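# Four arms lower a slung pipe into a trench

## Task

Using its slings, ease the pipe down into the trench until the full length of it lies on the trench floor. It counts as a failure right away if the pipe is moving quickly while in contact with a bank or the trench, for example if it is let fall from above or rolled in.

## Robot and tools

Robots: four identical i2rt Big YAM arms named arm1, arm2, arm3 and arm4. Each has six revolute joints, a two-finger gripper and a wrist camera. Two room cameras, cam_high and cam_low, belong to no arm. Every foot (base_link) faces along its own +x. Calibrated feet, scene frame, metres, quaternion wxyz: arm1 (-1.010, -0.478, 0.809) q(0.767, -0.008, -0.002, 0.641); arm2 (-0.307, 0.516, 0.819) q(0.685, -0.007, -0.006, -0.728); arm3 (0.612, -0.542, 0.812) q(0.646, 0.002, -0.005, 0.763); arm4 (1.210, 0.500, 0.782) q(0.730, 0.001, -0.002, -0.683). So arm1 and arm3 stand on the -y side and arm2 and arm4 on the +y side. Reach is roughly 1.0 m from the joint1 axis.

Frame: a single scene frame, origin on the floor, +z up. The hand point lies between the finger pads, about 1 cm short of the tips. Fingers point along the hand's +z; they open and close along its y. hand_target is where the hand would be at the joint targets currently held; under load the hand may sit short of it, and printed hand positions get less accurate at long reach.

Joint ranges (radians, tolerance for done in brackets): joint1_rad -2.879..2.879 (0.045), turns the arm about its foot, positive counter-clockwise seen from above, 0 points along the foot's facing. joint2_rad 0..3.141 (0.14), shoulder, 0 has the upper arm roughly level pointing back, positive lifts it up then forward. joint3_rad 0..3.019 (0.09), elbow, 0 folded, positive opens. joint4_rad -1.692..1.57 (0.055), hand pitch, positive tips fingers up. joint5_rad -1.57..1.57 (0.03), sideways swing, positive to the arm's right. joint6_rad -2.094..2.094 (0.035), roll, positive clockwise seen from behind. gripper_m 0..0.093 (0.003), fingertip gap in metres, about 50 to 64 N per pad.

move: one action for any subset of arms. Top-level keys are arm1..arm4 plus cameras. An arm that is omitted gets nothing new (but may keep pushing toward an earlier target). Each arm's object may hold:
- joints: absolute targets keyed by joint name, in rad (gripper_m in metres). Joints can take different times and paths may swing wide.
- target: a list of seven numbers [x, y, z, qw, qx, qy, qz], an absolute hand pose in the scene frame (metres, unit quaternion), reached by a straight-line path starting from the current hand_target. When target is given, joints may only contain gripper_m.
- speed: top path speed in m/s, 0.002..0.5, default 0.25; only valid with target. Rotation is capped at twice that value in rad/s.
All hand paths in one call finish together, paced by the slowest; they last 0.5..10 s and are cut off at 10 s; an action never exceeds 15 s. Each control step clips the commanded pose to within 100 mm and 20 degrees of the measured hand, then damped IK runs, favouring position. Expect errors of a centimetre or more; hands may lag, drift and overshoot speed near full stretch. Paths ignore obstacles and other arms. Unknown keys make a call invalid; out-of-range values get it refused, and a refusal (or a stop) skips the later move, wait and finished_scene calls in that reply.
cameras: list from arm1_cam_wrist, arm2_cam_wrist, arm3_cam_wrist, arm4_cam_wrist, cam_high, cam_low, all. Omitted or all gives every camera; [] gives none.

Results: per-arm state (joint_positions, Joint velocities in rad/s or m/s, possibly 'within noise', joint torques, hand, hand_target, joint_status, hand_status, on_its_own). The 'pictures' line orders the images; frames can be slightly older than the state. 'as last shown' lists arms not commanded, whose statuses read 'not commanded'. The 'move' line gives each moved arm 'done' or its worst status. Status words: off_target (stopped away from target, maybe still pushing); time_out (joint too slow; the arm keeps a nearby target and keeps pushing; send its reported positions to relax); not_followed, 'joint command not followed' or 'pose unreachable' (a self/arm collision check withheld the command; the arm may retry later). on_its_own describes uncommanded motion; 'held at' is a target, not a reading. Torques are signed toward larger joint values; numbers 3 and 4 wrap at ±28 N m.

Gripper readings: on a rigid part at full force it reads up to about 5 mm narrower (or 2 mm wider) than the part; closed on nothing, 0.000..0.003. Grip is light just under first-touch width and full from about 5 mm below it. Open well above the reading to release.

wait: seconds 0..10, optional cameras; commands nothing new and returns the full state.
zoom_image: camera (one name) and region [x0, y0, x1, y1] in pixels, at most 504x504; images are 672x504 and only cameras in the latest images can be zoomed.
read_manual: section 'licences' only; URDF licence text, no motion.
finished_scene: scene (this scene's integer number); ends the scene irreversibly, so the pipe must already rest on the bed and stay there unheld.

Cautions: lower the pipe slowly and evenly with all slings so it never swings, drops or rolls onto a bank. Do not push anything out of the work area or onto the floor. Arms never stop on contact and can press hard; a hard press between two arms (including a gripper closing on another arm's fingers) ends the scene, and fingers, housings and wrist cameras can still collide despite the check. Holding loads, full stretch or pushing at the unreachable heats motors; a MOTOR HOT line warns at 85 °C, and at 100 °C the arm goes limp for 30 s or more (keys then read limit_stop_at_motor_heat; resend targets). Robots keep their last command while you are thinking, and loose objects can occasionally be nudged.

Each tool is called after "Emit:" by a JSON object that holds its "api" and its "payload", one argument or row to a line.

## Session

Emit:
{"api": "move", "payload": {
  "arm1": {"joints":{"joint1_rad":-1.471,"joint2_rad":2.136,"joint3_rad":0.728,"joint4_rad":-0.162,"joint5_rad":0,"joint6_rad":-1.649,"gripper_m":0.09}},
  "arm2": {"joints":{"joint1_rad":-1.007,"joint2_rad":2.23,"joint3_rad":0.989,"joint4_rad":-0.33,"joint5_rad":0,"joint6_rad":-1.068,"gripper_m":0.09}},
  "arm3": {"joints":{"joint1_rad":-1.68,"joint2_rad":2.135,"joint3_rad":0.471,"joint4_rad":0.093,"joint5_rad":0,"joint6_rad":-1.514,"gripper_m":0.09}},
  "arm4": {"joints":{"joint1_rad":-1.087,"joint2_rad":2.099,"joint3_rad":0.875,"joint4_rad":-0.346,"joint5_rad":0,"joint6_rad":-1.02,"gripper_m":0.09}}
}}

Scene clock: 2.07 s.
Joint torques (N m): arm1=[-0.15 -13.68 1.81 0.8 -0.11 -0.09] | arm2=[-0.21 -18.02 3.96 0.03 -0.25 0.06] | arm3=[1.08 -12.98 -0.55 0.34 -0.29 -0.08] | arm4=[0.62 -15.09 2.95 0.62 -0.04 0]
Heat: arm1: hottest joint2_rad 30 °C; arm2: hottest gripper 29 °C; arm3: hottest joint2_rad 28 °C; arm4: hottest joint5_rad 29 °C.
move: arm1 done; arm2 done; arm3 done; arm4 done
Joint velocities: within noise
arm1.joint_positions: joint1_rad=-1.475 joint2_rad=+2.124 joint3_rad=+0.726 joint4_rad=-0.174 joint5_rad=+0.001 joint6_rad=-1.640 gripper_m=+0.09010
arm1.joint_status: all done
arm1.hand: x=-0.6649 y=-0.5089 z=+0.6086 quat_wxyz=(-0.001, +0.703, -0.711, +0.008) (m; scene frame)
arm1.hand_target: x=-0.6644 y=-0.5075 z=+0.6050 quat_wxyz=(-0.002, +0.707, -0.707, +0.009) (m; scene frame)
arm1.hand_status: not commanded
arm2.joint_positions: joint1_rad=-1.011 joint2_rad=+2.244 joint3_rad=+0.984 joint4_rad=-0.344 joint5_rad=+0.002 joint6_rad=-1.061 gripper_m=+0.09007
arm2.joint_status: all done
arm2.hand: x=-0.6766 y=+0.3121 z=+0.5985 quat_wxyz=(-0.009, -0.711, -0.703, -0.009) (m; scene frame)
arm2.hand_target: x=-0.6855 y=+0.3052 z=+0.6048 quat_wxyz=(-0.005, -0.707, -0.707, +0.007) (m; scene frame)
arm2.hand_status: not commanded
arm3.joint_positions: joint1_rad=-1.679 joint2_rad=+2.133 joint3_rad=+0.472 joint4_rad=+0.085 joint5_rad=+0.001 joint6_rad=-1.506 gripper_m=+0.09011
arm3.joint_status: all done
arm3.hand: x=+0.8575 y=-0.5271 z=+0.6013 quat_wxyz=(-0.002, +0.704, -0.710, -0.004) (m; scene frame)
arm3.hand_target: x=+0.8582 y=-0.5271 z=+0.6008 quat_wxyz=(-0.004, +0.707, -0.707, -0.003) (m; scene frame)
arm3.hand_status: not commanded
arm4.joint_positions: joint1_rad=-1.092 joint2_rad=+2.114 joint3_rad=+0.872 joint4_rad=-0.359 joint5_rad=+0.001 joint6_rad=-1.007 gripper_m=+0.09012
arm4.joint_status: all done
arm4.hand: x=+0.8753 y=+0.2968 z=+0.5933 quat_wxyz=(-0.005, -0.714, -0.700, -0.016) (m; scene frame)
arm4.hand_target: x=+0.8680 y=+0.2900 z=+0.5993 quat_wxyz=(-0.002, -0.708, -0.707, +0.000) (m; scene frame)
arm4.hand_status: not commanded
pictures: arm1_cam_wrist, arm2_cam_wrist, arm3_cam_wrist, arm4_cam_wrist, cam_high, cam_low

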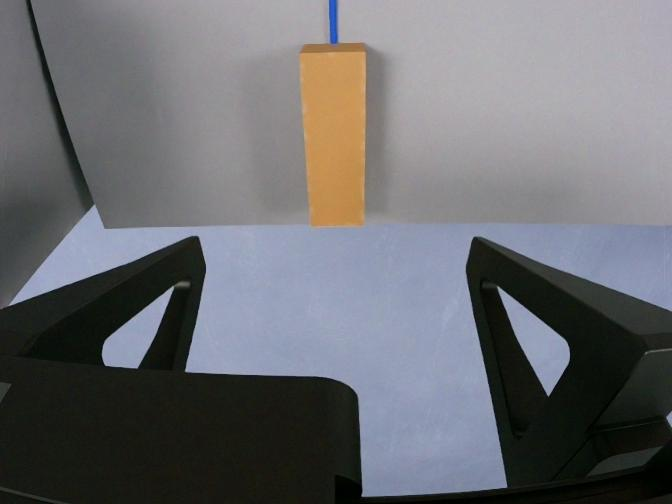

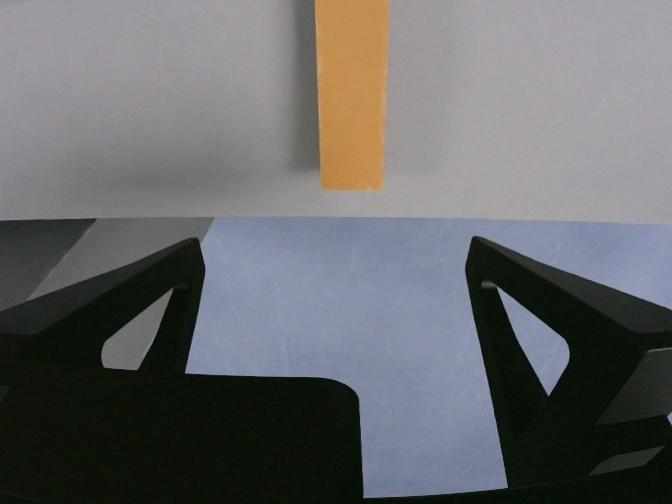

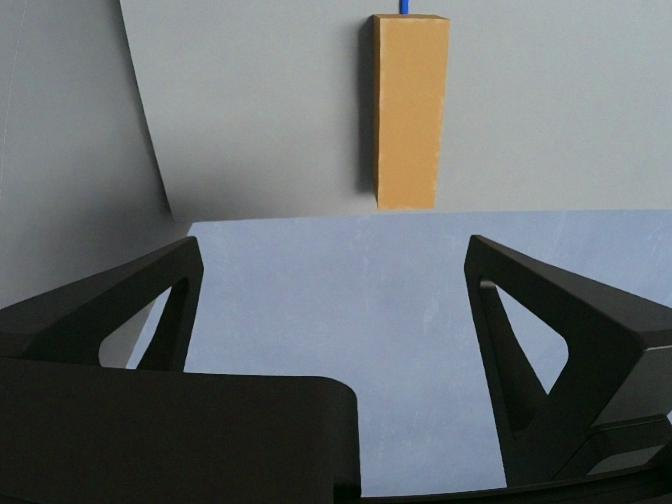

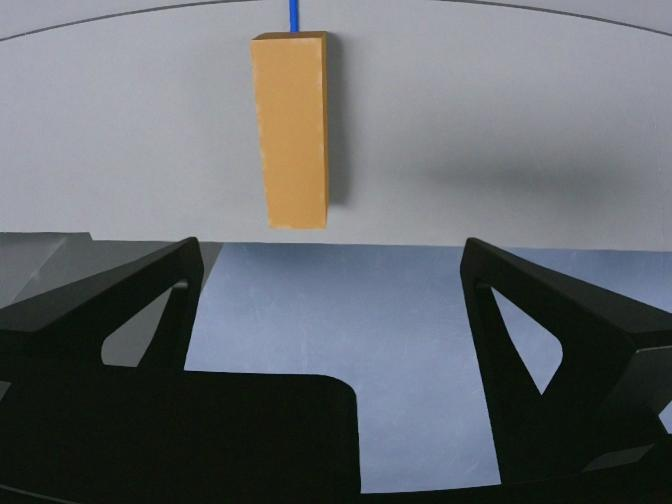

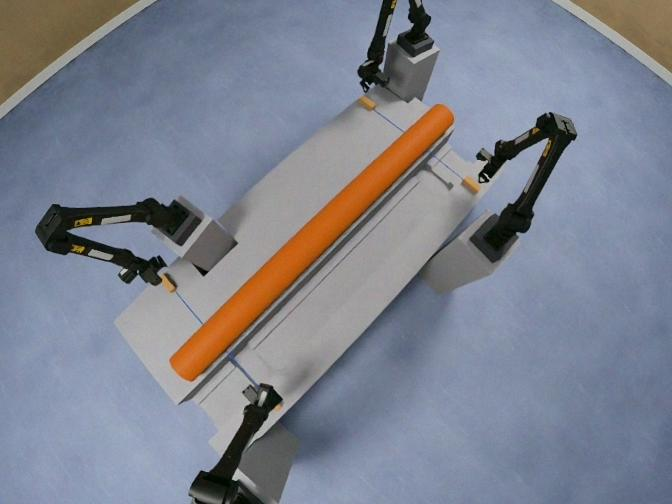

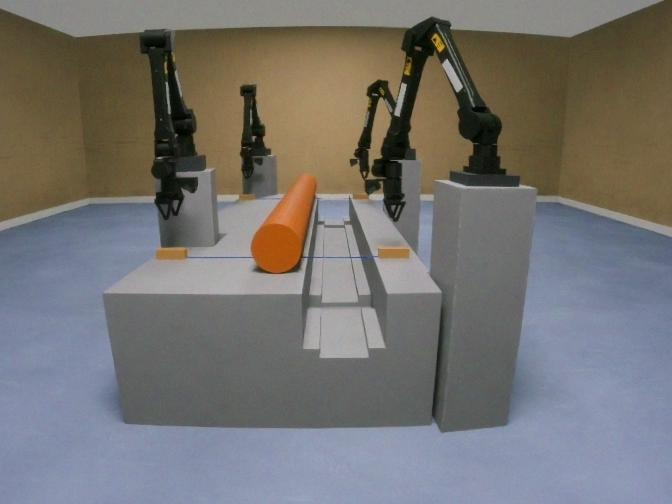

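Emit:
{"api": "move", "payload": {
  "arm1": {"target":[-0.664,-0.512,0.478,0,0.7071,-0.7071,0],"speed":0.17},
  "arm2": {"target":[-0.701,0.289,0.487,0,0.7071,0.7071,0],"speed":0.17},
  "arm3": {"target":[0.902,-0.522,0.481,0,0.7071,-0.7071,0],"speed":0.17},
  "arm4": {"target":[0.891,0.298,0.487,0,0.7071,0.7071,0],"speed":0.17},
  "cameras": ["arm1_cam_wrist","arm2_cam_wrist","arm3_cam_wrist","arm4_cam_wrist"]
}}

Scene clock: 7.07 s.
Joint torques (N m): arm1=[-0.85 -14.27 -0.01 1.02 -0.18 -0.06] | arm2=[0.44 -18.67 3.66 0.02 -0.08 0.2] | arm3=[1.9 -16.03 -1.46 0.32 -0.08 0.05] | arm4=[1.08 -14.8 1.33 0.68 0.11 0.15]
Heat: arm1: hottest joint2_rad 30 °C; arm2: hottest gripper 29 °C; arm3: hottest joint2_rad 28 °C; arm4: hottest joint5_rad 29 °C.
move: arm1 done; arm2 off_target; arm3 done; arm4 off_target
Joint velocities: within noise
arm1.joint_positions: joint1_rad=-1.476 joint2_rad=+2.515 joint3_rad=+0.894 joint4_rad=+0.038 joint5_rad=-0.005 joint6_rad=-1.653 gripper_m=+0.09010
arm1.joint_status: not commanded
arm1.hand: x=-0.6606 y=-0.5096 z=+0.4842 quat_wxyz=(+0.000, +0.707, -0.707, +0.002) (m; scene frame)
arm1.hand_target: x=-0.6641 y=-0.5119 z=+0.4782 quat_wxyz=(+0.000, +0.707, -0.707, +0.000) (m; scene frame)
arm1.hand_status: done (0.008 m and 0.2 deg from the pose sent, 0.131 m and 1.1 deg at the start)
arm2.joint_positions: joint1_rad=-1.003 joint2_rad=+2.558 joint3_rad=+1.179 joint4_rad=-0.231 joint5_rad=+0.012 joint6_rad=-1.059 gripper_m=+0.09007
arm2.joint_status: not commanded
arm2.hand: x=-0.6918 y=+0.2999 z=+0.4854 quat_wxyz=(-0.005, -0.709, -0.705, -0.014) (m; scene frame)
arm2.hand_target: x=-0.7008 y=+0.2890 z=+0.4872 quat_wxyz=(+0.000, -0.707, -0.707, +0.000) (m; scene frame)
arm2.hand_status: off_target (0.014 m and 1.7 deg from the pose sent, 0.116 m and 1.6 deg at the start)
arm3.joint_positions: joint1_rad=-1.679 joint2_rad=+2.539 joint3_rad=+0.757 joint4_rad=+0.207 joint5_rad=+0.006 joint6_rad=-1.507 gripper_m=+0.09011
arm3.joint_status: not commanded
arm3.hand: x=+0.9039 y=-0.5241 z=+0.4829 quat_wxyz=(-0.001, +0.705, -0.710, -0.001) (m; scene frame)
arm3.hand_target: x=+0.9020 y=-0.5221 z=+0.4810 quat_wxyz=(+0.000, +0.707, -0.707, +0.000) (m; scene frame)
arm3.hand_status: done (0.003 m and 0.5 deg from the pose sent, 0.128 m and 0.6 deg at the start)
arm4.joint_positions: joint1_rad=-1.083 joint2_rad=+2.417 joint3_rad=+0.903 joint4_rad=-0.085 joint5_rad=+0.002 joint6_rad=-1.007 gripper_m=+0.09012
arm4.joint_status: not commanded
arm4.hand: x=+0.9000 y=+0.3076 z=+0.4846 quat_wxyz=(-0.005, -0.710, -0.704, -0.015) (m; scene frame)
arm4.hand_target: x=+0.8910 y=+0.2980 z=+0.4872 quat_wxyz=(+0.000, -0.707, -0.707, +0.000) (m; scene frame)
arm4.hand_status: off_target (0.013 m and 1.8 deg from the pose sent, 0.107 m and 2.2 deg at the start)
pictures: arm1_cam_wrist, arm2_cam_wrist, arm3_cam_wrist, arm4_cam_wrist

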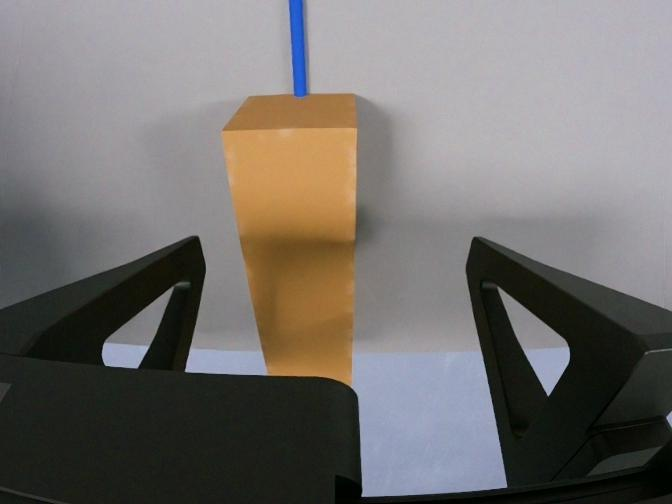

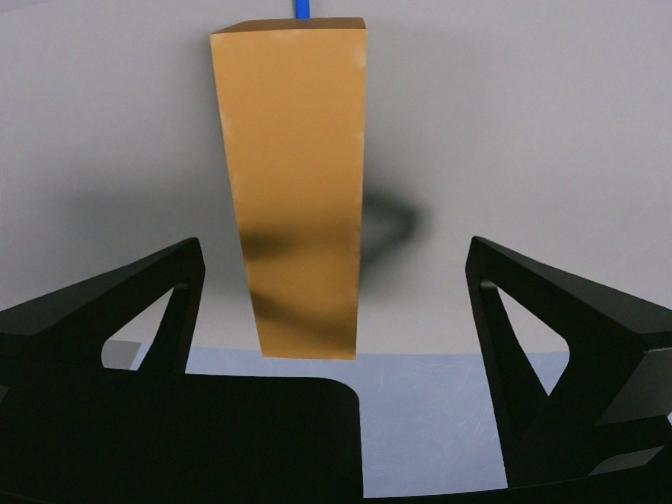

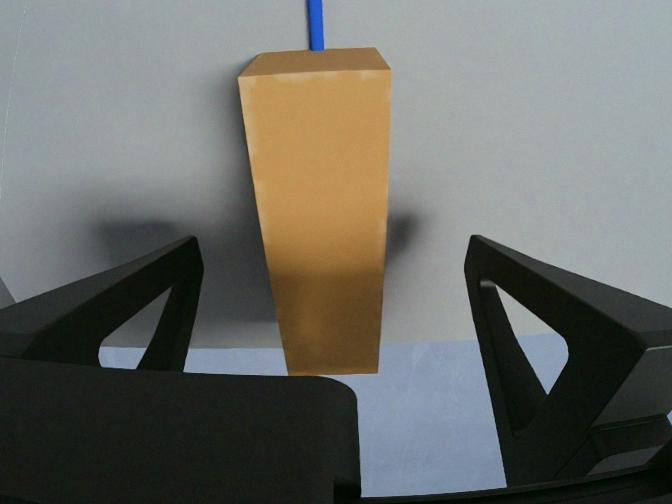

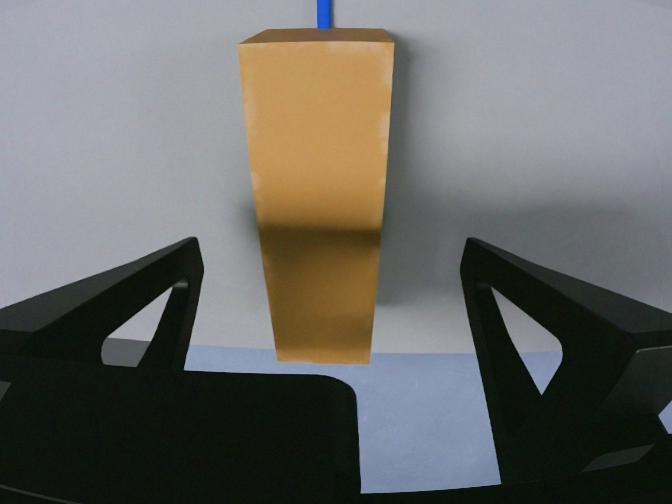

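Emit:
{"api": "move", "payload": {
  "arm1": {"joints":{"gripper_m":0.02}},
  "arm2": {"joints":{"gripper_m":0.02}},
  "arm3": {"joints":{"gripper_m":0.02}},
  "arm4": {"joints":{"gripper_m":0.02}},
  "cameras": []
}}

Emit:
{"api": "move", "payload": {
  "arm1": {"target":[-0.66,-0.33,0.75,0,0.7071,-0.7071,0],"speed":0.22},
  "arm2": {"target":[-0.704,0.075,0.765,0,0.7071,0.7071,0],"speed":0.22},
  "arm3": {"target":[0.907,-0.33,0.75,0,0.7071,-0.7071,0],"speed":0.22},
  "arm4": {"target":[0.888,0.075,0.765,0,0.7071,0.7071,0],"speed":0.22},
  "cameras": ["cam_low","cam_high"]
}}

Scene clock: 11.63 s.
Joint torques (N m): arm1=[-0.38 -14.51 0.01 0.99 -0.22 -0.08] | arm2=[0.32 -18.78 3.63 -0.02 -0.09 0.2] | arm3=[2.08 -15.85 -1.46 0.34 -0.09 0.04] | arm4=[0.91 -14.92 1.33 0.65 0.1 0.16]
Heat: arm1: hottest joint2_rad 30 °C; arm2: hottest joint2_rad 29 °C; arm3: hottest joint2_rad 29 °C; arm4: hottest joint5_rad 29 °C.
move: arm1 off_target; arm2 off_target; arm3 off_target; arm4 off_target
Joint velocities: within noise
arm1.joint_positions: joint1_rad=-1.476 joint2_rad=+2.515 joint3_rad=+0.894 joint4_rad=+0.039 joint5_rad=-0.006 joint6_rad=-1.654 gripper_m=+0.03250
arm1.joint_status: gripper_m off_target (ended at +0.03253, target +0.02000)
arm1.hand: x=-0.6604 y=-0.5096 z=+0.4842 quat_wxyz=(+0.000, +0.707, -0.707, +0.002) (m; scene frame)
arm1.hand_target: x=-0.6640 y=-0.5119 z=+0.4782 quat_wxyz=(+0.000, +0.707, -0.707, +0.000) (m; scene frame)
arm1.hand_status: not commanded
arm2.joint_positions: joint1_rad=-1.002 joint2_rad=+2.558 joint3_rad=+1.179 joint4_rad=-0.231 joint5_rad=+0.012 joint6_rad=-1.059 gripper_m=+0.03401
arm2.joint_status: gripper_m off_target (ended at +0.03404, target +0.02000)
arm2.hand: x=-0.6920 y=+0.2995 z=+0.4855 quat_wxyz=(-0.005, -0.709, -0.705, -0.014) (m; scene frame)
arm2.hand_target: x=-0.7007 y=+0.2891 z=+0.4872 quat_wxyz=(+0.000, -0.707, -0.707, +0.000) (m; scene frame)
arm2.hand_status: not commanded
arm3.joint_positions: joint1_rad=-1.679 joint2_rad=+2.539 joint3_rad=+0.757 joint4_rad=+0.207 joint5_rad=+0.006 joint6_rad=-1.507 gripper_m=+0.03422
arm3.joint_status: gripper_m off_target (ended at +0.03425, target +0.02000)
arm3.hand: x=+0.9039 y=-0.5241 z=+0.4829 quat_wxyz=(-0.001, +0.705, -0.709, -0.001) (m; scene frame)
arm3.hand_target: x=+0.9020 y=-0.5220 z=+0.4810 quat_wxyz=(+0.000, +0.707, -0.707, +0.000) (m; scene frame)
arm3.hand_status: not commanded
arm4.joint_positions: joint1_rad=-1.082 joint2_rad=+2.417 joint3_rad=+0.904 joint4_rad=-0.085 joint5_rad=+0.002 joint6_rad=-1.007 gripper_m=+0.03429
arm4.joint_status: gripper_m off_target (ended at +0.03432, target +0.02000)
arm4.hand: x=+0.8999 y=+0.3072 z=+0.4846 quat_wxyz=(-0.005, -0.710, -0.704, -0.014) (m; scene frame)
arm4.hand_target: x=+0.8911 y=+0.2980 z=+0.4872 quat_wxyz=(+0.000, -0.707, -0.707, +0.000) (m; scene frame)
arm4.hand_status: not commanded
pictures: none
No camera images: "cameras" was empty.

Scene clock: 14.03 s.
Joint torques (N m): arm1=[0.21 -13.22 6.76 0.01 -0.08 0.09] | arm2=[-0.32 -22.07 11.69 -0.99 -0.14 0.24] | arm3=[1.38 -15.03 6.01 -0.38 -0.25 0.11] | arm4=[0.56 -18.55 9.18 -0.32 0.1 0.31]
Heat: arm1: hottest joint2_rad 30 °C; arm2: hottest joint2_rad 29 °C; arm3: hottest joint2_rad 29 °C; arm4: hottest joint5_rad 29 °C.
move: arm1 off_target; arm2 off_target; arm3 off_target; arm4 off_target
Joint velocities: within noise
arm1.joint_positions: joint1_rad=-0.997 joint2_rad=+1.753 joint3_rad=+0.787 joint4_rad=-0.631 joint5_rad=-0.014 joint6_rad=-1.183 gripper_m=+0.03253
arm1.joint_status: not commanded
arm1.hand: x=-0.6710 y=-0.3353 z=+0.7426 quat_wxyz=(+0.008, +0.710, -0.704, -0.004) (m; scene frame)
arm1.hand_target: x=-0.6601 y=-0.3301 z=+0.7501 quat_wxyz=(+0.000, +0.707, -0.707, +0.000) (m; scene frame)
arm1.hand_status: off_target (0.014 m and 1.1 deg from the pose sent, 0.321 m and 0.2 deg at the start)
arm2.joint_positions: joint1_rad=-0.673 joint2_rad=+2.168 joint3_rad=+1.481 joint4_rad=-0.940 joint5_rad=+0.010 joint6_rad=-0.737 gripper_m=+0.03401
arm2.joint_status: not commanded
arm2.hand: x=-0.6922 y=+0.0915 z=+0.7452 quat_wxyz=(+0.001, -0.706, -0.708, -0.021) (m; scene frame)
arm2.hand_target: x=-0.7034 y=+0.0755 z=+0.7653 quat_wxyz=(+0.000, -0.707, -0.707, +0.000) (m; scene frame)
arm2.hand_status: off_target (0.028 m and 2.4 deg from the pose sent, 0.359 m and 1.7 deg at the start)
arm3.joint_positions: joint1_rad=-1.111 joint2_rad=+1.731 joint3_rad=+0.739 joint4_rad=-0.608 joint5_rad=+0.007 joint6_rad=-0.952 gripper_m=+0.03422
arm3.joint_status: not commanded
arm3.hand: x=+0.8978 y=-0.3376 z=+0.7428 quat_wxyz=(+0.010, +0.709, -0.705, -0.001) (m; scene frame)
arm3.hand_target: x=+0.9069 y=-0.3301 z=+0.7501 quat_wxyz=(+0.000, +0.707, -0.707, +0.000) (m; scene frame)
arm3.hand_status: off_target (0.014 m and 1.2 deg from the pose sent, 0.330 m and 0.4 deg at the start)
arm4.joint_positions: joint1_rad=-0.715 joint2_rad=+1.970 joint3_rad=+1.270 joint4_rad=-0.919 joint5_rad=+0.003 joint6_rad=-0.659 gripper_m=+0.03429
arm4.joint_status: not commanded
arm4.hand: x=+0.8997 y=+0.0925 z=+0.7431 quat_wxyz=(+0.002, -0.703, -0.711, -0.024) (m; scene frame)
arm4.hand_target: x=+0.8886 y=+0.0756 z=+0.7654 quat_wxyz=(+0.000, -0.707, -0.707, +0.000) (m; scene frame)
arm4.hand_status: off_target (0.030 m and 2.9 deg from the pose sent, 0.364 m and 1.8 deg at the start)
pictures: cam_high, cam_low

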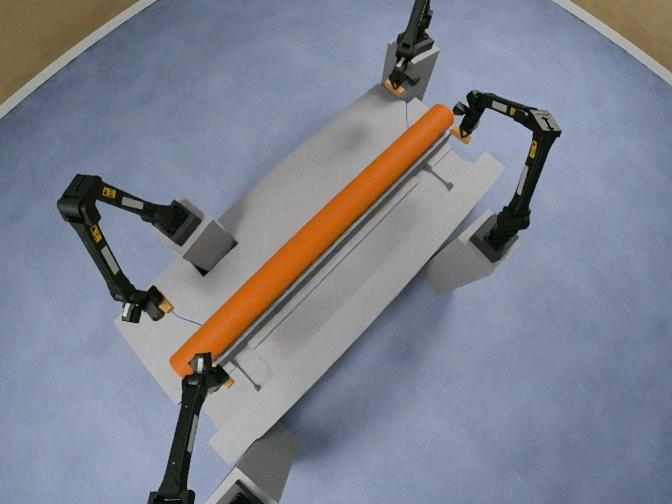

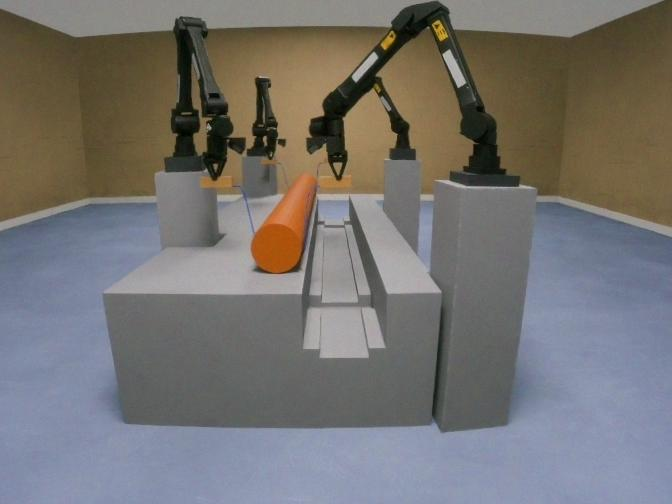

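Emit:
{"api": "move", "payload": {
  "arm1": {"target":[-0.65,-0.315,0.925,0,0.7071,-0.7071,0],"speed":0.085},
  "arm2": {"target":[-0.702,0.065,0.945,0,0.7071,0.7071,0],"speed":0.085},
  "arm3": {"target":[0.917,-0.315,0.925,0,0.7071,-0.7071,0],"speed":0.085},
  "arm4": {"target":[0.882,0.065,0.945,0,0.7071,0.7071,0],"speed":0.085},
  "cameras": ["cam_low"]
}}

Scene clock: 19.07 s.
Joint torques (N m): arm1=[-1.14 -18.67 13.48 -1.85 0.59 -0.07] | arm2=[-1.14 -32.97 13.52 -3.12 0.03 0.03] | arm3=[0.44 -21.13 11.92 -2.15 0.17 -0.04] | arm4=[0.09 -28.51 12.21 -2.33 0.11 0.12]
Heat: arm1: hottest joint2_rad 31 °C; arm2: hottest joint2_rad 30 °C; arm3: hottest joint2_rad 29 °C; arm4: hottest joint3_rad 29 °C.
move: arm1 off_target; arm2 off_target; arm3 off_target; arm4 off_target
Joint velocities: within noise
arm1.joint_positions: joint1_rad=-0.959 joint2_rad=+1.543 joint3_rad=+0.944 joint4_rad=-1.092 joint5_rad=-0.029 joint6_rad=-1.149 gripper_m=+0.03253
arm1.joint_status: not commanded
arm1.hand: x=-0.6816 y=-0.3202 z=+0.8635 quat_wxyz=(+0.050, +0.709, -0.703, -0.026) (m; scene frame)
arm1.hand_target: x=-0.6536 y=-0.3162 z=+0.9221 quat_wxyz=(+0.000, +0.707, -0.708, +0.001) (m; scene frame)
arm1.hand_status: off_target (0.069 m and 6.5 deg from the pose sent, 0.185 m and 1.1 deg at the start)
arm2.joint_positions: joint1_rad=-0.641 joint2_rad=+2.101 joint3_rad=+1.517 joint4_rad=-1.123 joint5_rad=+0.007 joint6_rad=-0.700 gripper_m=+0.03401
arm2.joint_status: not commanded
arm2.hand: x=-0.6681 y=+0.0913 z=+0.7958 quat_wxyz=(+0.004, -0.706, -0.705, -0.061) (m; scene frame)
arm2.hand_target: x=-0.6866 y=+0.0778 z=+0.8865 quat_wxyz=(+0.000, -0.707, -0.707, +0.000) (m; scene frame)
arm2.hand_status: off_target (0.155 m and 7.0 deg from the pose sent, 0.202 m and 2.5 deg at the start; pose on its path clipped on 39 of 82 steps)
arm3.joint_positions: joint1_rad=-1.080 joint2_rad=+1.510 joint3_rad=+0.916 joint4_rad=-1.095 joint5_rad=-0.002 joint6_rad=-0.917 gripper_m=+0.03422
arm3.joint_status: not commanded
arm3.hand: x=+0.8925 y=-0.3273 z=+0.8696 quat_wxyz=(+0.054, +0.707, -0.705, -0.011) (m; scene frame)
arm3.hand_target: x=+0.9145 y=-0.3166 z=+0.9225 quat_wxyz=(+0.000, +0.707, -0.707, +0.001) (m; scene frame)
arm3.hand_status: off_target (0.062 m and 6.3 deg from the pose sent, 0.185 m and 1.3 deg at the start)
arm4.joint_positions: joint1_rad=-0.700 joint2_rad=+1.907 joint3_rad=+1.363 joint4_rad=-1.168 joint5_rad=+0.004 joint6_rad=-0.637 gripper_m=+0.03429
arm4.joint_status: not commanded
arm4.hand: x=+0.9106 y=+0.0954 z=+0.8059 quat_wxyz=(+0.010, -0.704, -0.706, -0.070) (m; scene frame)
arm4.hand_target: x=+0.8946 y=+0.0792 z=+0.8963 quat_wxyz=(+0.000, -0.707, -0.707, +0.000) (m; scene frame)
arm4.hand_status: off_target (0.145 m and 8.1 deg from the pose sent, 0.205 m and 2.9 deg at the start; pose on its path clipped on 38 of 82 steps)
pictures: cam_low

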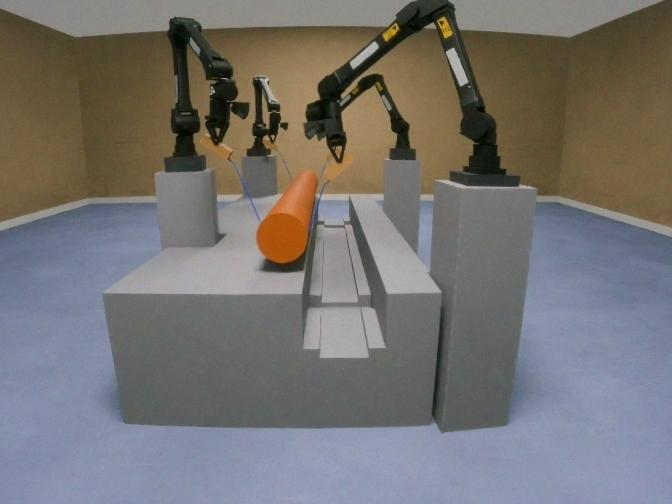

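Same as before. Translate, with the small y correction.

Emit:
{"api": "move", "payload": {
  "arm1": {"target":[-0.655,-0.095,0.935,0,0.7071,-0.7071,0],"speed":0.115},
  "arm2": {"target":[-0.702,0.285,0.91,0,0.7071,0.7071,0],"speed":0.115},
  "arm3": {"target":[0.907,-0.098,0.935,0,0.7071,-0.7071,0],"speed":0.115},
  "arm4": {"target":[0.873,0.282,0.91,0,0.7071,0.7071,0],"speed":0.115},
  "cameras": ["cam_low","cam_high"]
}}

Scene clock: 24.70 s.
Joint torques (N m): arm1=[-1.85 -22.53 14.61 -1.7 0.34 0.03] | arm2=[-2.67 -24.53 10.99 -1.62 0.42 -0.1] | arm3=[0.32 -28.63 12.83 -1.96 -0.03 -0.01] | arm4=[-1.08 -20.07 9.61 -1.07 0.41 -0.12]
Heat: arm1: hottest joint2_rad 31 °C; arm2: hottest joint2_rad 32 °C; arm3: hottest joint2_rad 30 °C; arm4: hottest joint3_rad 30 °C.
move: arm1 off_target; arm2 off_target; arm3 off_target; arm4 off_target
Joint velocities: within noise
arm1.joint_positions: joint1_rad=-0.556 joint2_rad=+1.811 joint3_rad=+1.331 joint4_rad=-1.192 joint5_rad=-0.026 joint6_rad=-0.758 gripper_m=+0.03253
arm1.joint_status: not commanded
arm1.hand: x=-0.6848 y=-0.1097 z=+0.8713 quat_wxyz=(+0.050, +0.714, -0.698, -0.003) (m; scene frame)
arm1.hand_target: x=-0.6584 y=-0.0983 z=+0.9341 quat_wxyz=(-0.001, +0.707, -0.707, +0.000) (m; scene frame)
arm1.hand_status: off_target (0.072 m and 5.8 deg from the pose sent, 0.238 m and 6.4 deg at the start)
arm2.joint_positions: joint1_rad=-0.944 joint2_rad=+1.750 joint3_rad=+1.147 joint4_rad=-1.084 joint5_rad=+0.004 joint6_rad=-1.010 gripper_m=+0.03401
arm2.joint_status: not commanded
arm2.hand: x=-0.6809 y=+0.2804 z=+0.8544 quat_wxyz=(-0.016, -0.704, -0.708, -0.050) (m; scene frame)
arm2.hand_target: x=-0.6999 y=+0.2855 z=+0.9072 quat_wxyz=(+0.001, -0.707, -0.707, -0.001) (m; scene frame)
arm2.hand_status: off_target (0.060 m and 6.0 deg from the pose sent, 0.227 m and 7.0 deg at the start)
arm3.joint_positions: joint1_rad=-0.737 joint2_rad=+1.872 joint3_rad=+1.383 joint4_rad=-1.211 joint5_rad=+0.000 joint6_rad=-0.580 gripper_m=+0.03422
arm3.joint_status: not commanded
arm3.hand: x=+0.8851 y=-0.1191 z=+0.8655 quat_wxyz=(+0.059, +0.709, -0.703, +0.011) (m; scene frame)
arm3.hand_target: x=+0.9043 y=-0.1020 z=+0.9335 quat_wxyz=(+0.000, +0.707, -0.707, +0.000) (m; scene frame)
arm3.hand_status: off_target (0.076 m and 6.9 deg from the pose sent, 0.239 m and 6.3 deg at the start)
arm4.joint_positions: joint1_rad=-1.034 joint2_rad=+1.552 joint3_rad=+1.029 joint4_rad=-1.156 joint5_rad=-0.003 joint6_rad=-0.966 gripper_m=+0.03429
arm4.joint_status: not commanded
arm4.hand: x=+0.8906 y=+0.2803 z=+0.8565 quat_wxyz=(-0.014, -0.707, -0.705, -0.053) (m; scene frame)
arm4.hand_target: x=+0.8749 y=+0.2826 z=+0.9070 quat_wxyz=(+0.001, -0.707, -0.707, +0.000) (m; scene frame)
arm4.hand_status: off_target (0.056 m and 6.3 deg from the pose sent, 0.217 m and 8.1 deg at the start)
pictures: cam_high, cam_low

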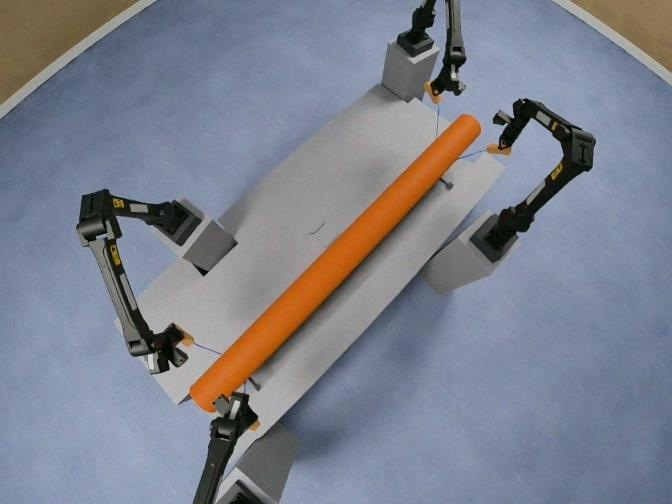

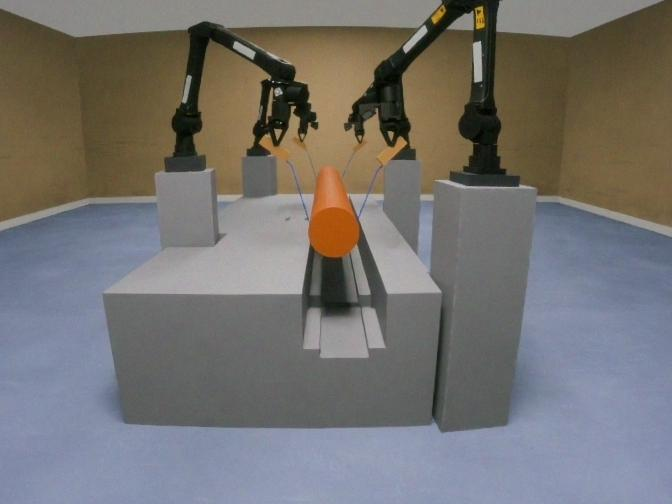

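Emit:
{"api": "move", "payload": {
  "arm1": {"target":[-0.655,-0.085,0.90,0,0.7071,-0.7071,0],"speed":0.06},
  "arm2": {"target":[-0.702,0.295,0.88,0,0.7071,0.7071,0],"speed":0.06},
  "arm3": {"target":[0.907,-0.083,0.90,0,0.7071,-0.7071,0],"speed":0.06},
  "arm4": {"target":[0.873,0.297,0.88,0,0.7071,0.7071,0],"speed":0.06},
  "cameras": ["cam_low"]
}}

Scene clock: 31.90 s.
Joint torques (N m): arm1=[-1.44 -23.53 12.7 -0.58 0.43 0] | arm2=[-3.43 -21.77 10.73 -1.36 0.25 -0.09] | arm3=[0.56 -29.45 12.11 -1.26 -0.03 -0.01] | arm4=[-1.61 -18.78 9.1 -0.68 0.31 -0.12]
Heat: arm1: hottest joint3_rad 34 °C; arm2: hottest joint2_rad 33 °C; arm3: hottest joint2_rad 31 °C; arm4: hottest joint3_rad 31 °C.
move: arm1 off_target; arm2 off_target; arm3 off_target; arm4 off_target
Joint velocities: within noise
arm1.joint_positions: joint1_rad=-0.547 joint2_rad=+1.865 joint3_rad=+1.331 joint4_rad=-1.144 joint5_rad=-0.026 joint6_rad=-0.744 gripper_m=+0.03253
arm1.joint_status: not commanded
arm1.hand: x=-0.6827 y=-0.1016 z=+0.8447 quat_wxyz=(+0.052, +0.712, -0.700, -0.002) (m; scene frame)
arm1.hand_target: x=-0.6575 y=-0.0876 z=+0.8997 quat_wxyz=(+0.000, +0.707, -0.707, +0.000) (m; scene frame)
arm1.hand_status: off_target (0.064 m and 6.1 deg from the pose sent, 0.048 m and 5.8 deg at the start)
arm2.joint_positions: joint1_rad=-0.955 joint2_rad=+1.750 joint3_rad=+1.096 joint4_rad=-1.012 joint5_rad=+0.007 joint6_rad=-1.031 gripper_m=+0.03401
arm2.joint_status: not commanded
arm2.hand: x=-0.6785 y=+0.2884 z=+0.8380 quat_wxyz=(-0.013, -0.701, -0.712, -0.040) (m; scene frame)
arm2.hand_target: x=-0.7004 y=+0.2954 z=+0.8785 quat_wxyz=(+0.001, -0.707, -0.707, +0.000) (m; scene frame)
arm2.hand_status: off_target (0.049 m and 4.9 deg from the pose sent, 0.036 m and 6.0 deg at the start)
arm3.joint_positions: joint1_rad=-0.727 joint2_rad=+1.933 joint3_rad=+1.383 joint4_rad=-1.157 joint5_rad=+0.000 joint6_rad=-0.566 gripper_m=+0.03422
arm3.joint_status: not commanded
arm3.hand: x=+0.8847 y=-0.1098 z=+0.8343 quat_wxyz=(+0.062, +0.707, -0.704, +0.013) (m; scene frame)
arm3.hand_target: x=+0.9044 y=-0.0868 z=+0.8994 quat_wxyz=(+0.000, +0.707, -0.707, +0.000) (m; scene frame)
arm3.hand_status: off_target (0.074 m and 7.2 deg from the pose sent, 0.054 m and 6.9 deg at the start)
arm4.joint_positions: joint1_rad=-1.060 joint2_rad=+1.551 joint3_rad=+0.965 joint4_rad=-1.083 joint5_rad=+0.000 joint6_rad=-0.997 gripper_m=+0.03429
arm4.joint_status: not commanded
arm4.hand: x=+0.8939 y=+0.2951 z=+0.8356 quat_wxyz=(-0.013, -0.705, -0.707, -0.049) (m; scene frame)
arm4.hand_target: x=+0.8746 y=+0.2975 z=+0.8781 quat_wxyz=(+0.001, -0.707, -0.707, +0.000) (m; scene frame)
arm4.hand_status: off_target (0.049 m and 5.8 deg from the pose sent, 0.034 m and 6.3 deg at the start)
pictures: cam_low

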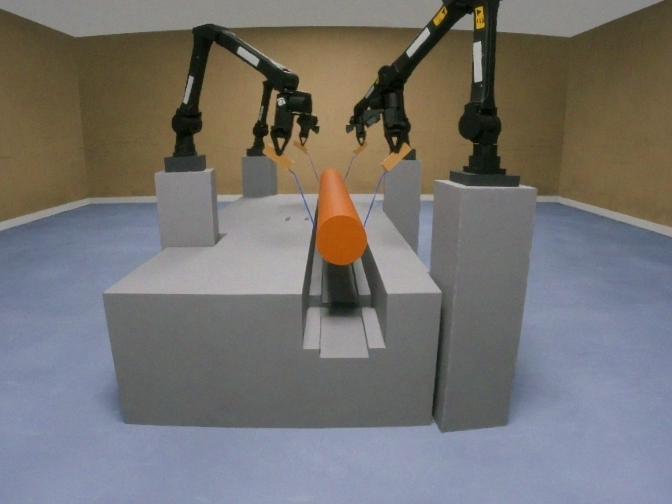

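Emit:
{"api": "move", "payload": {
  "arm1": {"target":[-0.655,-0.089,0.72,0,0.7071,-0.7071,0],"speed":0.11},
  "arm2": {"target":[-0.702,0.291,0.70,0,0.7071,0.7071,0],"speed":0.11},
  "arm3": {"target":[0.907,-0.087,0.72,0,0.7071,-0.7071,0],"speed":0.11},
  "arm4": {"target":[0.873,0.293,0.70,0,0.7071,0.7071,0],"speed":0.11},
  "cameras": ["cam_low"]
}}

Scene clock: 36.63 s.
Joint torques (N m): arm1=[-2.08 -24.88 6.3 -0.34 0.37 -0.01] | arm2=[-3.14 -23.41 5.5 -0.99 0.19 -0.03] | arm3=[0.21 -30.8 5.89 -0.81 -0.02 -0.08] | arm4=[-1.2 -19.31 4.67 -0.29 0.21 -0.07]
Heat: arm1: hottest joint3_rad 35 °C; arm2: hottest joint2_rad 34 °C; arm3: hottest joint2_rad 32 °C; arm4: hottest joint3_rad 31 °C.
move: arm1 off_target; arm2 off_target; arm3 off_target; arm4 off_target
Joint velocities: within noise
arm1.joint_positions: joint1_rad=-0.547 joint2_rad=+2.134 joint3_rad=+1.249 joint4_rad=-0.744 joint5_rad=-0.026 joint6_rad=-0.744 gripper_m=+0.03253
arm1.joint_status: not commanded
arm1.hand: x=-0.6739 y=-0.0957 z=+0.6834 quat_wxyz=(+0.028, +0.713, -0.701, -0.003) (m; scene frame)
arm1.hand_target: x=-0.6555 y=-0.0895 z=+0.7189 quat_wxyz=(+0.000, +0.707, -0.707, +0.000) (m; scene frame)
arm1.hand_status: off_target (0.042 m and 3.4 deg from the pose sent, 0.128 m and 6.1 deg at the start)
arm2.joint_positions: joint1_rad=-0.955 joint2_rad=+2.097 joint3_rad=+1.018 joint4_rad=-0.571 joint5_rad=+0.007 joint6_rad=-1.034 gripper_m=+0.03401
arm2.joint_status: not commanded
arm2.hand: x=-0.6750 y=+0.2879 z=+0.6660 quat_wxyz=(-0.011, -0.700, -0.713, -0.033) (m; scene frame)
arm2.hand_target: x=-0.7009 y=+0.2914 z=+0.6983 quat_wxyz=(+0.001, -0.707, -0.707, -0.001) (m; scene frame)
arm2.hand_status: off_target (0.044 m and 4.1 deg from the pose sent, 0.140 m and 4.9 deg at the start)
arm3.joint_positions: joint1_rad=-0.727 joint2_rad=+2.191 joint3_rad=+1.305 joint4_rad=-0.770 joint5_rad=+0.000 joint6_rad=-0.565 gripper_m=+0.03422
arm3.joint_status: not commanded
arm3.hand: x=+0.8886 y=-0.1029 z=+0.6755 quat_wxyz=(+0.037, +0.708, -0.705, +0.007) (m; scene frame)
arm3.hand_target: x=+0.9063 y=-0.0879 z=+0.7185 quat_wxyz=(+0.000, +0.707, -0.707, +0.000) (m; scene frame)
arm3.hand_status: off_target (0.051 m and 4.3 deg from the pose sent, 0.119 m and 7.3 deg at the start)
arm4.joint_positions: joint1_rad=-1.060 joint2_rad=+1.897 joint3_rad=+0.828 joint4_rad=-0.577 joint5_rad=+0.001 joint6_rad=-0.998 gripper_m=+0.03429
arm4.joint_status: not commanded
arm4.hand: x=+0.8974 y=+0.2968 z=+0.6684 quat_wxyz=(-0.010, -0.705, -0.708, -0.038) (m; scene frame)
arm4.hand_target: x=+0.8738 y=+0.2934 z=+0.6984 quat_wxyz=(+0.001, -0.707, -0.707, +0.000) (m; scene frame)
arm4.hand_status: off_target (0.040 m and 4.5 deg from the pose sent, 0.137 m and 5.8 deg at the start)
pictures: cam_low

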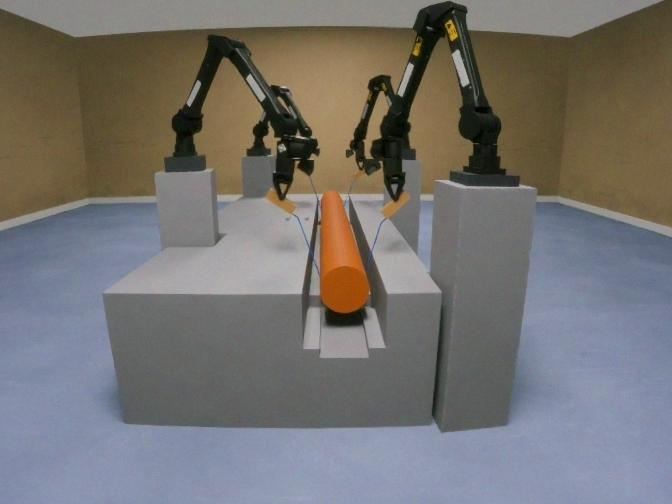

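Emit:
{"api": "move", "payload": {
  "arm1": {"target":[-0.655,-0.095,0.605,0,0.7071,-0.7071,0],"speed":0.055},
  "arm2": {"target":[-0.702,0.286,0.585,0,0.7071,0.7071,0],"speed":0.055},
  "arm3": {"target":[0.907,-0.092,0.605,0,0.7071,-0.7071,0],"speed":0.055},
  "arm4": {"target":[0.873,0.288,0.585,0,0.7071,0.7071,0],"speed":0.055},
  "cameras": ["cam_low","cam_high"]
}}

Scene clock: 42.17 s.
Joint torques (N m): arm1=[-2.2 -18.9 6.35 0.62 0.28 -0.03] | arm2=[-1.73 -18.08 5.93 -0.13 -0.04 0.06] | arm3=[0.32 -22.3 6.56 0.39 -0.05 -0.07] | arm4=[-0.5 -13.68 4.07 0.64 0.1 0.04]
Heat: arm1: hottest joint3_rad 34 °C; arm2: hottest joint2_rad 34 °C; arm3: hottest joint2_rad 33 °C; arm4: hottest joint3_rad 31 °C.
move: arm1 off_target; arm2 off_target; arm3 off_target; arm4 off_target
Joint velocities: within noise
arm1.joint_positions: joint1_rad=-0.549 joint2_rad=+2.288 joint3_rad=+1.247 joint4_rad=-0.548 joint5_rad=-0.024 joint6_rad=-0.744 gripper_m=+0.03253
arm1.joint_status: not commanded
arm1.hand: x=-0.6711 y=-0.0961 z=+0.6061 quat_wxyz=(+0.008, +0.713, -0.701, -0.004) (m; scene frame)
arm1.hand_target: x=-0.6552 y=-0.0953 z=+0.6053 quat_wxyz=(+0.000, +0.707, -0.707, +0.000) (m; scene frame)
arm1.hand_status: off_target (0.016 m and 1.4 deg from the pose sent, 0.081 m and 3.4 deg at the start)
arm2.joint_positions: joint1_rad=-0.968 joint2_rad=+2.310 joint3_rad=+1.058 joint4_rad=-0.371 joint5_rad=+0.012 joint6_rad=-1.037 gripper_m=+0.03401
arm2.joint_status: not commanded
arm2.hand: x=-0.6805 y=+0.2906 z=+0.5804 quat_wxyz=(-0.006, -0.704, -0.710, -0.020) (m; scene frame)
arm2.hand_target: x=-0.7018 y=+0.2863 z=+0.5856 quat_wxyz=(+0.000, -0.707, -0.707, +0.000) (m; scene frame)
arm2.hand_status: off_target (0.022 m and 2.4 deg from the pose sent, 0.085 m and 4.1 deg at the start)
arm3.joint_positions: joint1_rad=-0.736 joint2_rad=+2.321 joint3_rad=+1.302 joint4_rad=-0.586 joint5_rad=+0.000 joint6_rad=-0.571 gripper_m=+0.03422
arm3.joint_status: not commanded
arm3.hand: x=+0.8947 y=-0.1018 z=+0.6074 quat_wxyz=(+0.012, +0.707, -0.707, +0.001) (m; scene frame)
arm3.hand_target: x=+0.9068 y=-0.0924 z=+0.6054 quat_wxyz=(+0.000, +0.707, -0.707, +0.000) (m; scene frame)
arm3.hand_status: off_target (0.016 m and 1.4 deg from the pose sent, 0.074 m and 4.3 deg at the start)
arm4.joint_positions: joint1_rad=-1.064 joint2_rad=+2.134 joint3_rad=+0.848 joint4_rad=-0.319 joint5_rad=+0.003 joint6_rad=-0.998 gripper_m=+0.03430
arm4.joint_status: not commanded
arm4.hand: x=+0.8904 y=+0.2938 z=+0.5832 quat_wxyz=(-0.005, -0.707, -0.707, -0.018) (m; scene frame)
arm4.hand_target: x=+0.8732 y=+0.2883 z=+0.5855 quat_wxyz=(+0.000, -0.707, -0.707, +0.000) (m; scene frame)
arm4.hand_status: off_target (0.018 m and 2.1 deg from the pose sent, 0.087 m and 4.5 deg at the start)
pictures: cam_high, cam_low

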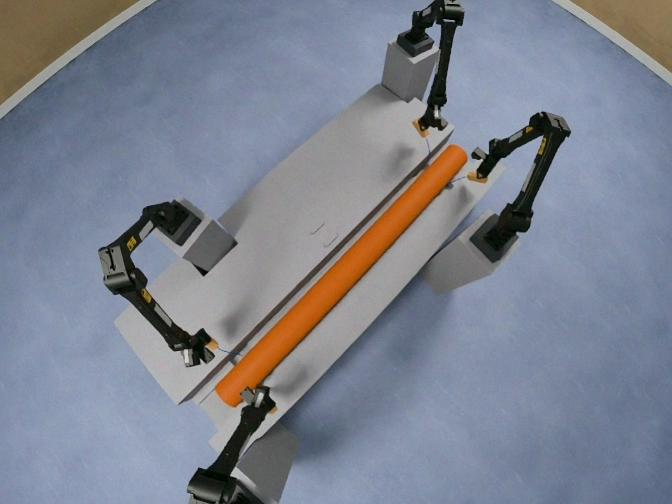

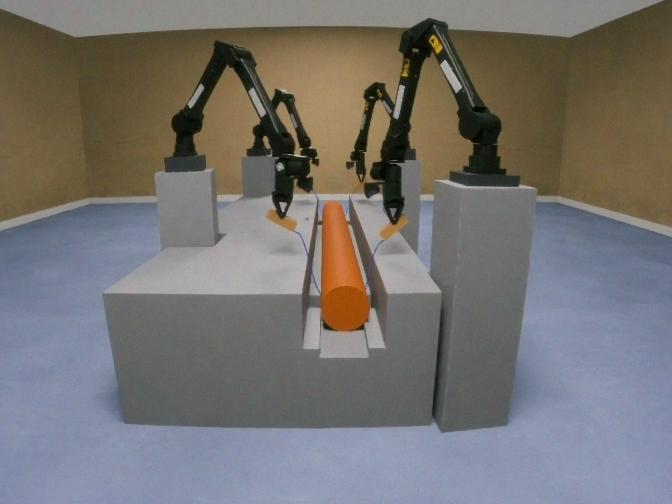

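Emit:
{"api": "move", "payload": {
  "arm1": {"target":[-0.66,-0.125,0.48,0,0.7071,-0.7071,0],"speed":0.09},
  "arm2": {"target":[-0.697,0.295,0.487,0,0.7071,0.7071,0],"speed":0.09},
  "arm3": {"target":[0.902,-0.125,0.481,0,0.7071,-0.7071,0],"speed":0.09},
  "arm4": {"target":[0.878,0.295,0.487,0,0.7071,0.7071,0],"speed":0.09},
  "cameras": []
}}

Emit:
{"api": "move", "payload": {
  "arm1": {"joints":{"gripper_m":0.08}},
  "arm2": {"joints":{"gripper_m":0.08}},
  "arm3": {"joints":{"gripper_m":0.08}},
  "arm4": {"joints":{"gripper_m":0.08}},
  "cameras": []
}}

Emit:
{"api": "move", "payload": {
  "arm1": {"target":[-0.66,-0.13,0.56,0,0.7071,-0.7071,0],"speed":0.2},
  "arm2": {"target":[-0.697,0.3,0.56,0,0.7071,0.7071,0],"speed":0.2},
  "arm3": {"target":[0.902,-0.13,0.56,0,0.7071,-0.7071,0],"speed":0.2},
  "arm4": {"target":[0.878,0.3,0.56,0,0.7071,0.7071,0],"speed":0.2},
  "cameras": ["cam_low","cam_high"]
}}

Scene clock: 50.77 s.
Joint torques (N m): arm1=[-0.5 -15.38 5.61 1.77 0.09 0.02] | arm2=[0.38 -17.03 4.78 0.4 -0.07 0.19] | arm3=[1.32 -20.84 5.37 0.98 -0.11 0.1] | arm4=[1.55 -13.63 2.78 1.06 -0.03 0.11]
Heat: arm1: hottest joint3_rad 34 °C; arm2: hottest joint2_rad 34 °C; arm3: hottest joint2_rad 33 °C; arm4: hottest joint3_rad 31 °C.
move: arm1 off_target; arm2 off_target; arm3 off_target; arm4 off_target
Joint velocities: within noise
arm1.joint_positions: joint1_rad=-0.593 joint2_rad=+2.507 joint3_rad=+1.277 joint4_rad=-0.353 joint5_rad=-0.019 joint6_rad=-0.776 gripper_m=+0.03253
arm1.joint_status: not commanded
arm1.hand: x=-0.6656 y=-0.1265 z=+0.5048 quat_wxyz=(+0.005, +0.709, -0.705, -0.002) (m; scene frame)
arm1.hand_target: x=-0.6611 y=-0.1259 z=+0.4814 quat_wxyz=(+0.000, +0.707, -0.707, +0.000) (m; scene frame)
arm1.hand_status: off_target (0.025 m and 0.6 deg from the pose sent, 0.130 m and 1.4 deg at the start)
arm2.joint_positions: joint1_rad=-1.010 joint2_rad=+2.539 joint3_rad=+1.144 joint4_rad=-0.226 joint5_rad=+0.012 joint6_rad=-1.064 gripper_m=+0.03401
arm2.joint_status: not commanded
arm2.hand: x=-0.6833 y=+0.3084 z=+0.4910 quat_wxyz=(-0.007, -0.709, -0.704, -0.019) (m; scene frame)
arm2.hand_target: x=-0.6967 y=+0.2952 z=+0.4877 quat_wxyz=(+0.000, -0.707, -0.707, +0.000) (m; scene frame)
arm2.hand_status: off_target (0.020 m and 2.4 deg from the pose sent, 0.095 m and 2.5 deg at the start)
arm3.joint_positions: joint1_rad=-0.774 joint2_rad=+2.558 joint3_rad=+1.322 joint4_rad=-0.372 joint5_rad=+0.001 joint6_rad=-0.614 gripper_m=+0.03422
arm3.joint_status: not commanded
arm3.hand: x=+0.8949 y=-0.1361 z=+0.4930 quat_wxyz=(+0.013, +0.709, -0.705, +0.001) (m; scene frame)
arm3.hand_target: x=+0.9016 y=-0.1255 z=+0.4818 quat_wxyz=(+0.000, +0.707, -0.707, +0.000) (m; scene frame)
arm3.hand_status: off_target (0.018 m and 1.5 deg from the pose sent, 0.129 m and 1.4 deg at the start)
arm4.joint_positions: joint1_rad=-1.101 joint2_rad=+2.403 joint3_rad=+0.921 joint4_rad=-0.129 joint5_rad=+0.005 joint6_rad=-1.015 gripper_m=+0.03429
arm4.joint_status: not commanded
arm4.hand: x=+0.8908 y=+0.3106 z=+0.4902 quat_wxyz=(-0.005, -0.714, -0.700, -0.021) (m; scene frame)
arm4.hand_target: x=+0.8784 y=+0.2951 z=+0.4877 quat_wxyz=(+0.000, -0.707, -0.707, +0.000) (m; scene frame)
arm4.hand_status: off_target (0.020 m and 2.7 deg from the pose sent, 0.097 m and 2.1 deg at the start)
pictures: none
No camera images: "cameras" was empty.

Scene clock: 51.37 s.
Joint torques (N m): arm1=[-0.67 -18.55 4.16 0.98 0 -0.02] | arm2=[0.38 -17.79 3.71 0.06 -0.1 0.19] | arm3=[1.32 -22.42 4.08 0.38 -0.11 0.08] | arm4=[0.97 -14.33 1.66 0.66 -0.03 0.12]
Heat: arm1: hottest joint3_rad 34 °C; arm2: hottest joint2_rad 34 °C; arm3: hottest joint2_rad 33 °C; arm4: hottest joint3_rad 31 °C.
move: arm1 done; arm2 done; arm3 done; arm4 done
Joint velocities: within noise
arm1.joint_positions: joint1_rad=-0.593 joint2_rad=+2.535 joint3_rad=+1.295 joint4_rad=-0.333 joint5_rad=-0.019 joint6_rad=-0.776 gripper_m=+0.07993
arm1.joint_status: all done
arm1.hand: x=-0.6627 y=-0.1239 z=+0.4938 quat_wxyz=(-0.001, +0.709, -0.705, -0.001) (m; scene frame)
arm1.hand_target: x=-0.6610 y=-0.1260 z=+0.4813 quat_wxyz=(+0.000, +0.707, -0.707, +0.000) (m; scene frame)
arm1.hand_status: not commanded
arm2.joint_positions: joint1_rad=-1.010 joint2_rad=+2.544 joint3_rad=+1.158 joint4_rad=-0.216 joint5_rad=+0.012 joint6_rad=-1.064 gripper_m=+0.07996
arm2.joint_status: all done
arm2.hand: x=-0.6908 y=+0.3042 z=+0.4898 quat_wxyz=(-0.004, -0.709, -0.705, -0.010) (m; scene frame)
arm2.hand_target: x=-0.6966 y=+0.2952 z=+0.4877 quat_wxyz=(+0.000, -0.707, -0.707, +0.000) (m; scene frame)
arm2.hand_status: not commanded
arm3.joint_positions: joint1_rad=-0.774 joint2_rad=+2.570 joint3_rad=+1.340 joint4_rad=-0.358 joint5_rad=+0.001 joint6_rad=-0.614 gripper_m=+0.07992
arm3.joint_status: all done
arm3.hand: x=+0.8998 y=-0.1290 z=+0.4891 quat_wxyz=(+0.004, +0.709, -0.705, +0.000) (m; scene frame)
arm3.hand_target: x=+0.9016 y=-0.1255 z=+0.4817 quat_wxyz=(+0.000, +0.707, -0.707, +0.000) (m; scene frame)
arm3.hand_status: not commanded
arm4.joint_positions: joint1_rad=-1.093 joint2_rad=+2.408 joint3_rad=+0.936 joint4_rad=-0.117 joint5_rad=+0.005 joint6_rad=-1.015 gripper_m=+0.07991
arm4.joint_status: all done
arm4.hand: x=+0.8831 y=+0.3025 z=+0.4888 quat_wxyz=(-0.002, -0.711, -0.703, -0.010) (m; scene frame)
arm4.hand_target: x=+0.8784 y=+0.2951 z=+0.4878 quat_wxyz=(+0.000, -0.707, -0.707, +0.000) (m; scene frame)
arm4.hand_status: not commanded
pictures: none
No camera images: "cameras" was empty.

Scene clock: 52.53 s.
Joint torques (N m): arm1=[-0.73 -18.9 3.56 0.39 0 -0.06] | arm2=[-0.21 -17.49 3.07 -0.85 -0.09 0.11] | arm3=[0.73 -22.83 3.62 -0.28 -0.11 0.03] | arm4=[0.26 -14.1 1.65 -0.2 -0.02 0.01]
Heat: arm1: hottest joint3_rad 34 °C; arm2: hottest joint2_rad 34 °C; arm3: hottest joint2_rad 34 °C; arm4: hottest joint3_rad 31 °C.
move: arm1 done; arm2 done; arm3 done; arm4 done
Joint velocities: within noise
arm1.joint_positions: joint1_rad=-0.599 joint2_rad=+2.362 joint3_rad=+1.214 joint4_rad=-0.404 joint5_rad=-0.018 joint6_rad=-0.776 gripper_m=+0.07993
arm1.joint_status: not commanded
arm1.hand: x=-0.6583 y=-0.1222 z=+0.5645 quat_wxyz=(-0.011, +0.707, -0.707, -0.001) (m; scene frame)
arm1.hand_target: x=-0.6601 y=-0.1300 z=+0.5601 quat_wxyz=(+0.000, +0.707, -0.707, +0.000) (m; scene frame)
arm1.hand_status: done (0.009 m and 1.2 deg from the pose sent, 0.066 m and 0.3 deg at the start)
arm2.joint_positions: joint1_rad=-1.010 joint2_rad=+2.355 joint3_rad=+1.079 joint4_rad=-0.282 joint5_rad=+0.012 joint6_rad=-1.064 gripper_m=+0.07996
arm2.joint_status: not commanded
arm2.hand: x=-0.7048 y=+0.2978 z=+0.5632 quat_wxyz=(+0.002, -0.710, -0.704, +0.011) (m; scene frame)
arm2.hand_target: x=-0.6971 y=+0.3000 z=+0.5601 quat_wxyz=(+0.000, -0.707, -0.707, +0.000) (m; scene frame)
arm2.hand_status: done (0.009 m and 1.4 deg from the pose sent, 0.071 m and 1.3 deg at the start)
arm3.joint_positions: joint1_rad=-0.774 joint2_rad=+2.392 joint3_rad=+1.250 joint4_rad=-0.428 joint5_rad=+0.001 joint6_rad=-0.614 gripper_m=+0.07992
arm3.joint_status: not commanded
arm3.hand: x=+0.9016 y=-0.1268 z=+0.5623 quat_wxyz=(-0.005, +0.709, -0.705, -0.002) (m; scene frame)
arm3.hand_target: x=+0.9019 y=-0.1301 z=+0.5599 quat_wxyz=(+0.000, +0.707, -0.707, +0.000) (m; scene frame)
arm3.hand_status: done (0.004 m and 0.7 deg from the pose sent, 0.071 m and 0.5 deg at the start)
arm4.joint_positions: joint1_rad=-1.093 joint2_rad=+2.201 joint3_rad=+0.865 joint4_rad=-0.217 joint5_rad=+0.005 joint6_rad=-1.015 gripper_m=+0.07991
arm4.joint_status: not commanded
arm4.hand: x=+0.8734 y=+0.2970 z=+0.5602 quat_wxyz=(+0.002, -0.711, -0.703, +0.008) (m; scene frame)
arm4.hand_target: x=+0.8780 y=+0.3000 z=+0.5599 quat_wxyz=(+0.000, -0.707, -0.707, +0.000) (m; scene frame)
arm4.hand_status: done (0.006 m and 1.1 deg from the pose sent, 0.071 m and 1.3 deg at the start)
pictures: cam_high, cam_low

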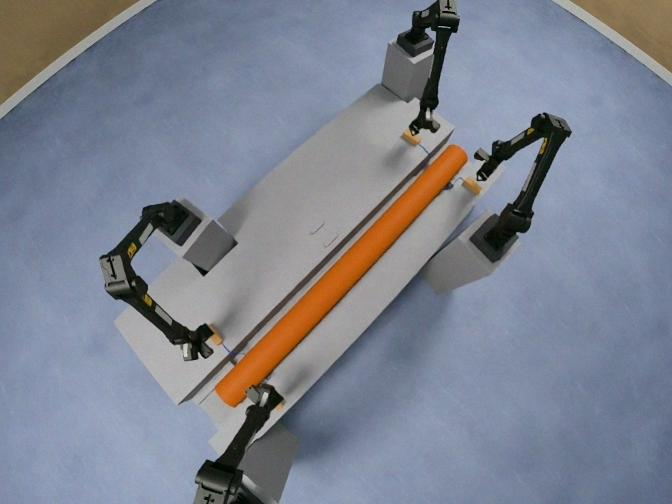

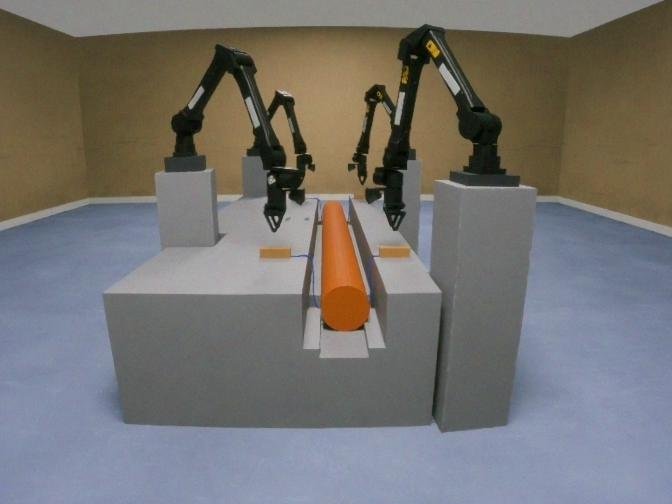

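Emit:
{"api": "finished_scene", "payload": {
  "scene": 3
}}

The scene is finished: the task was done.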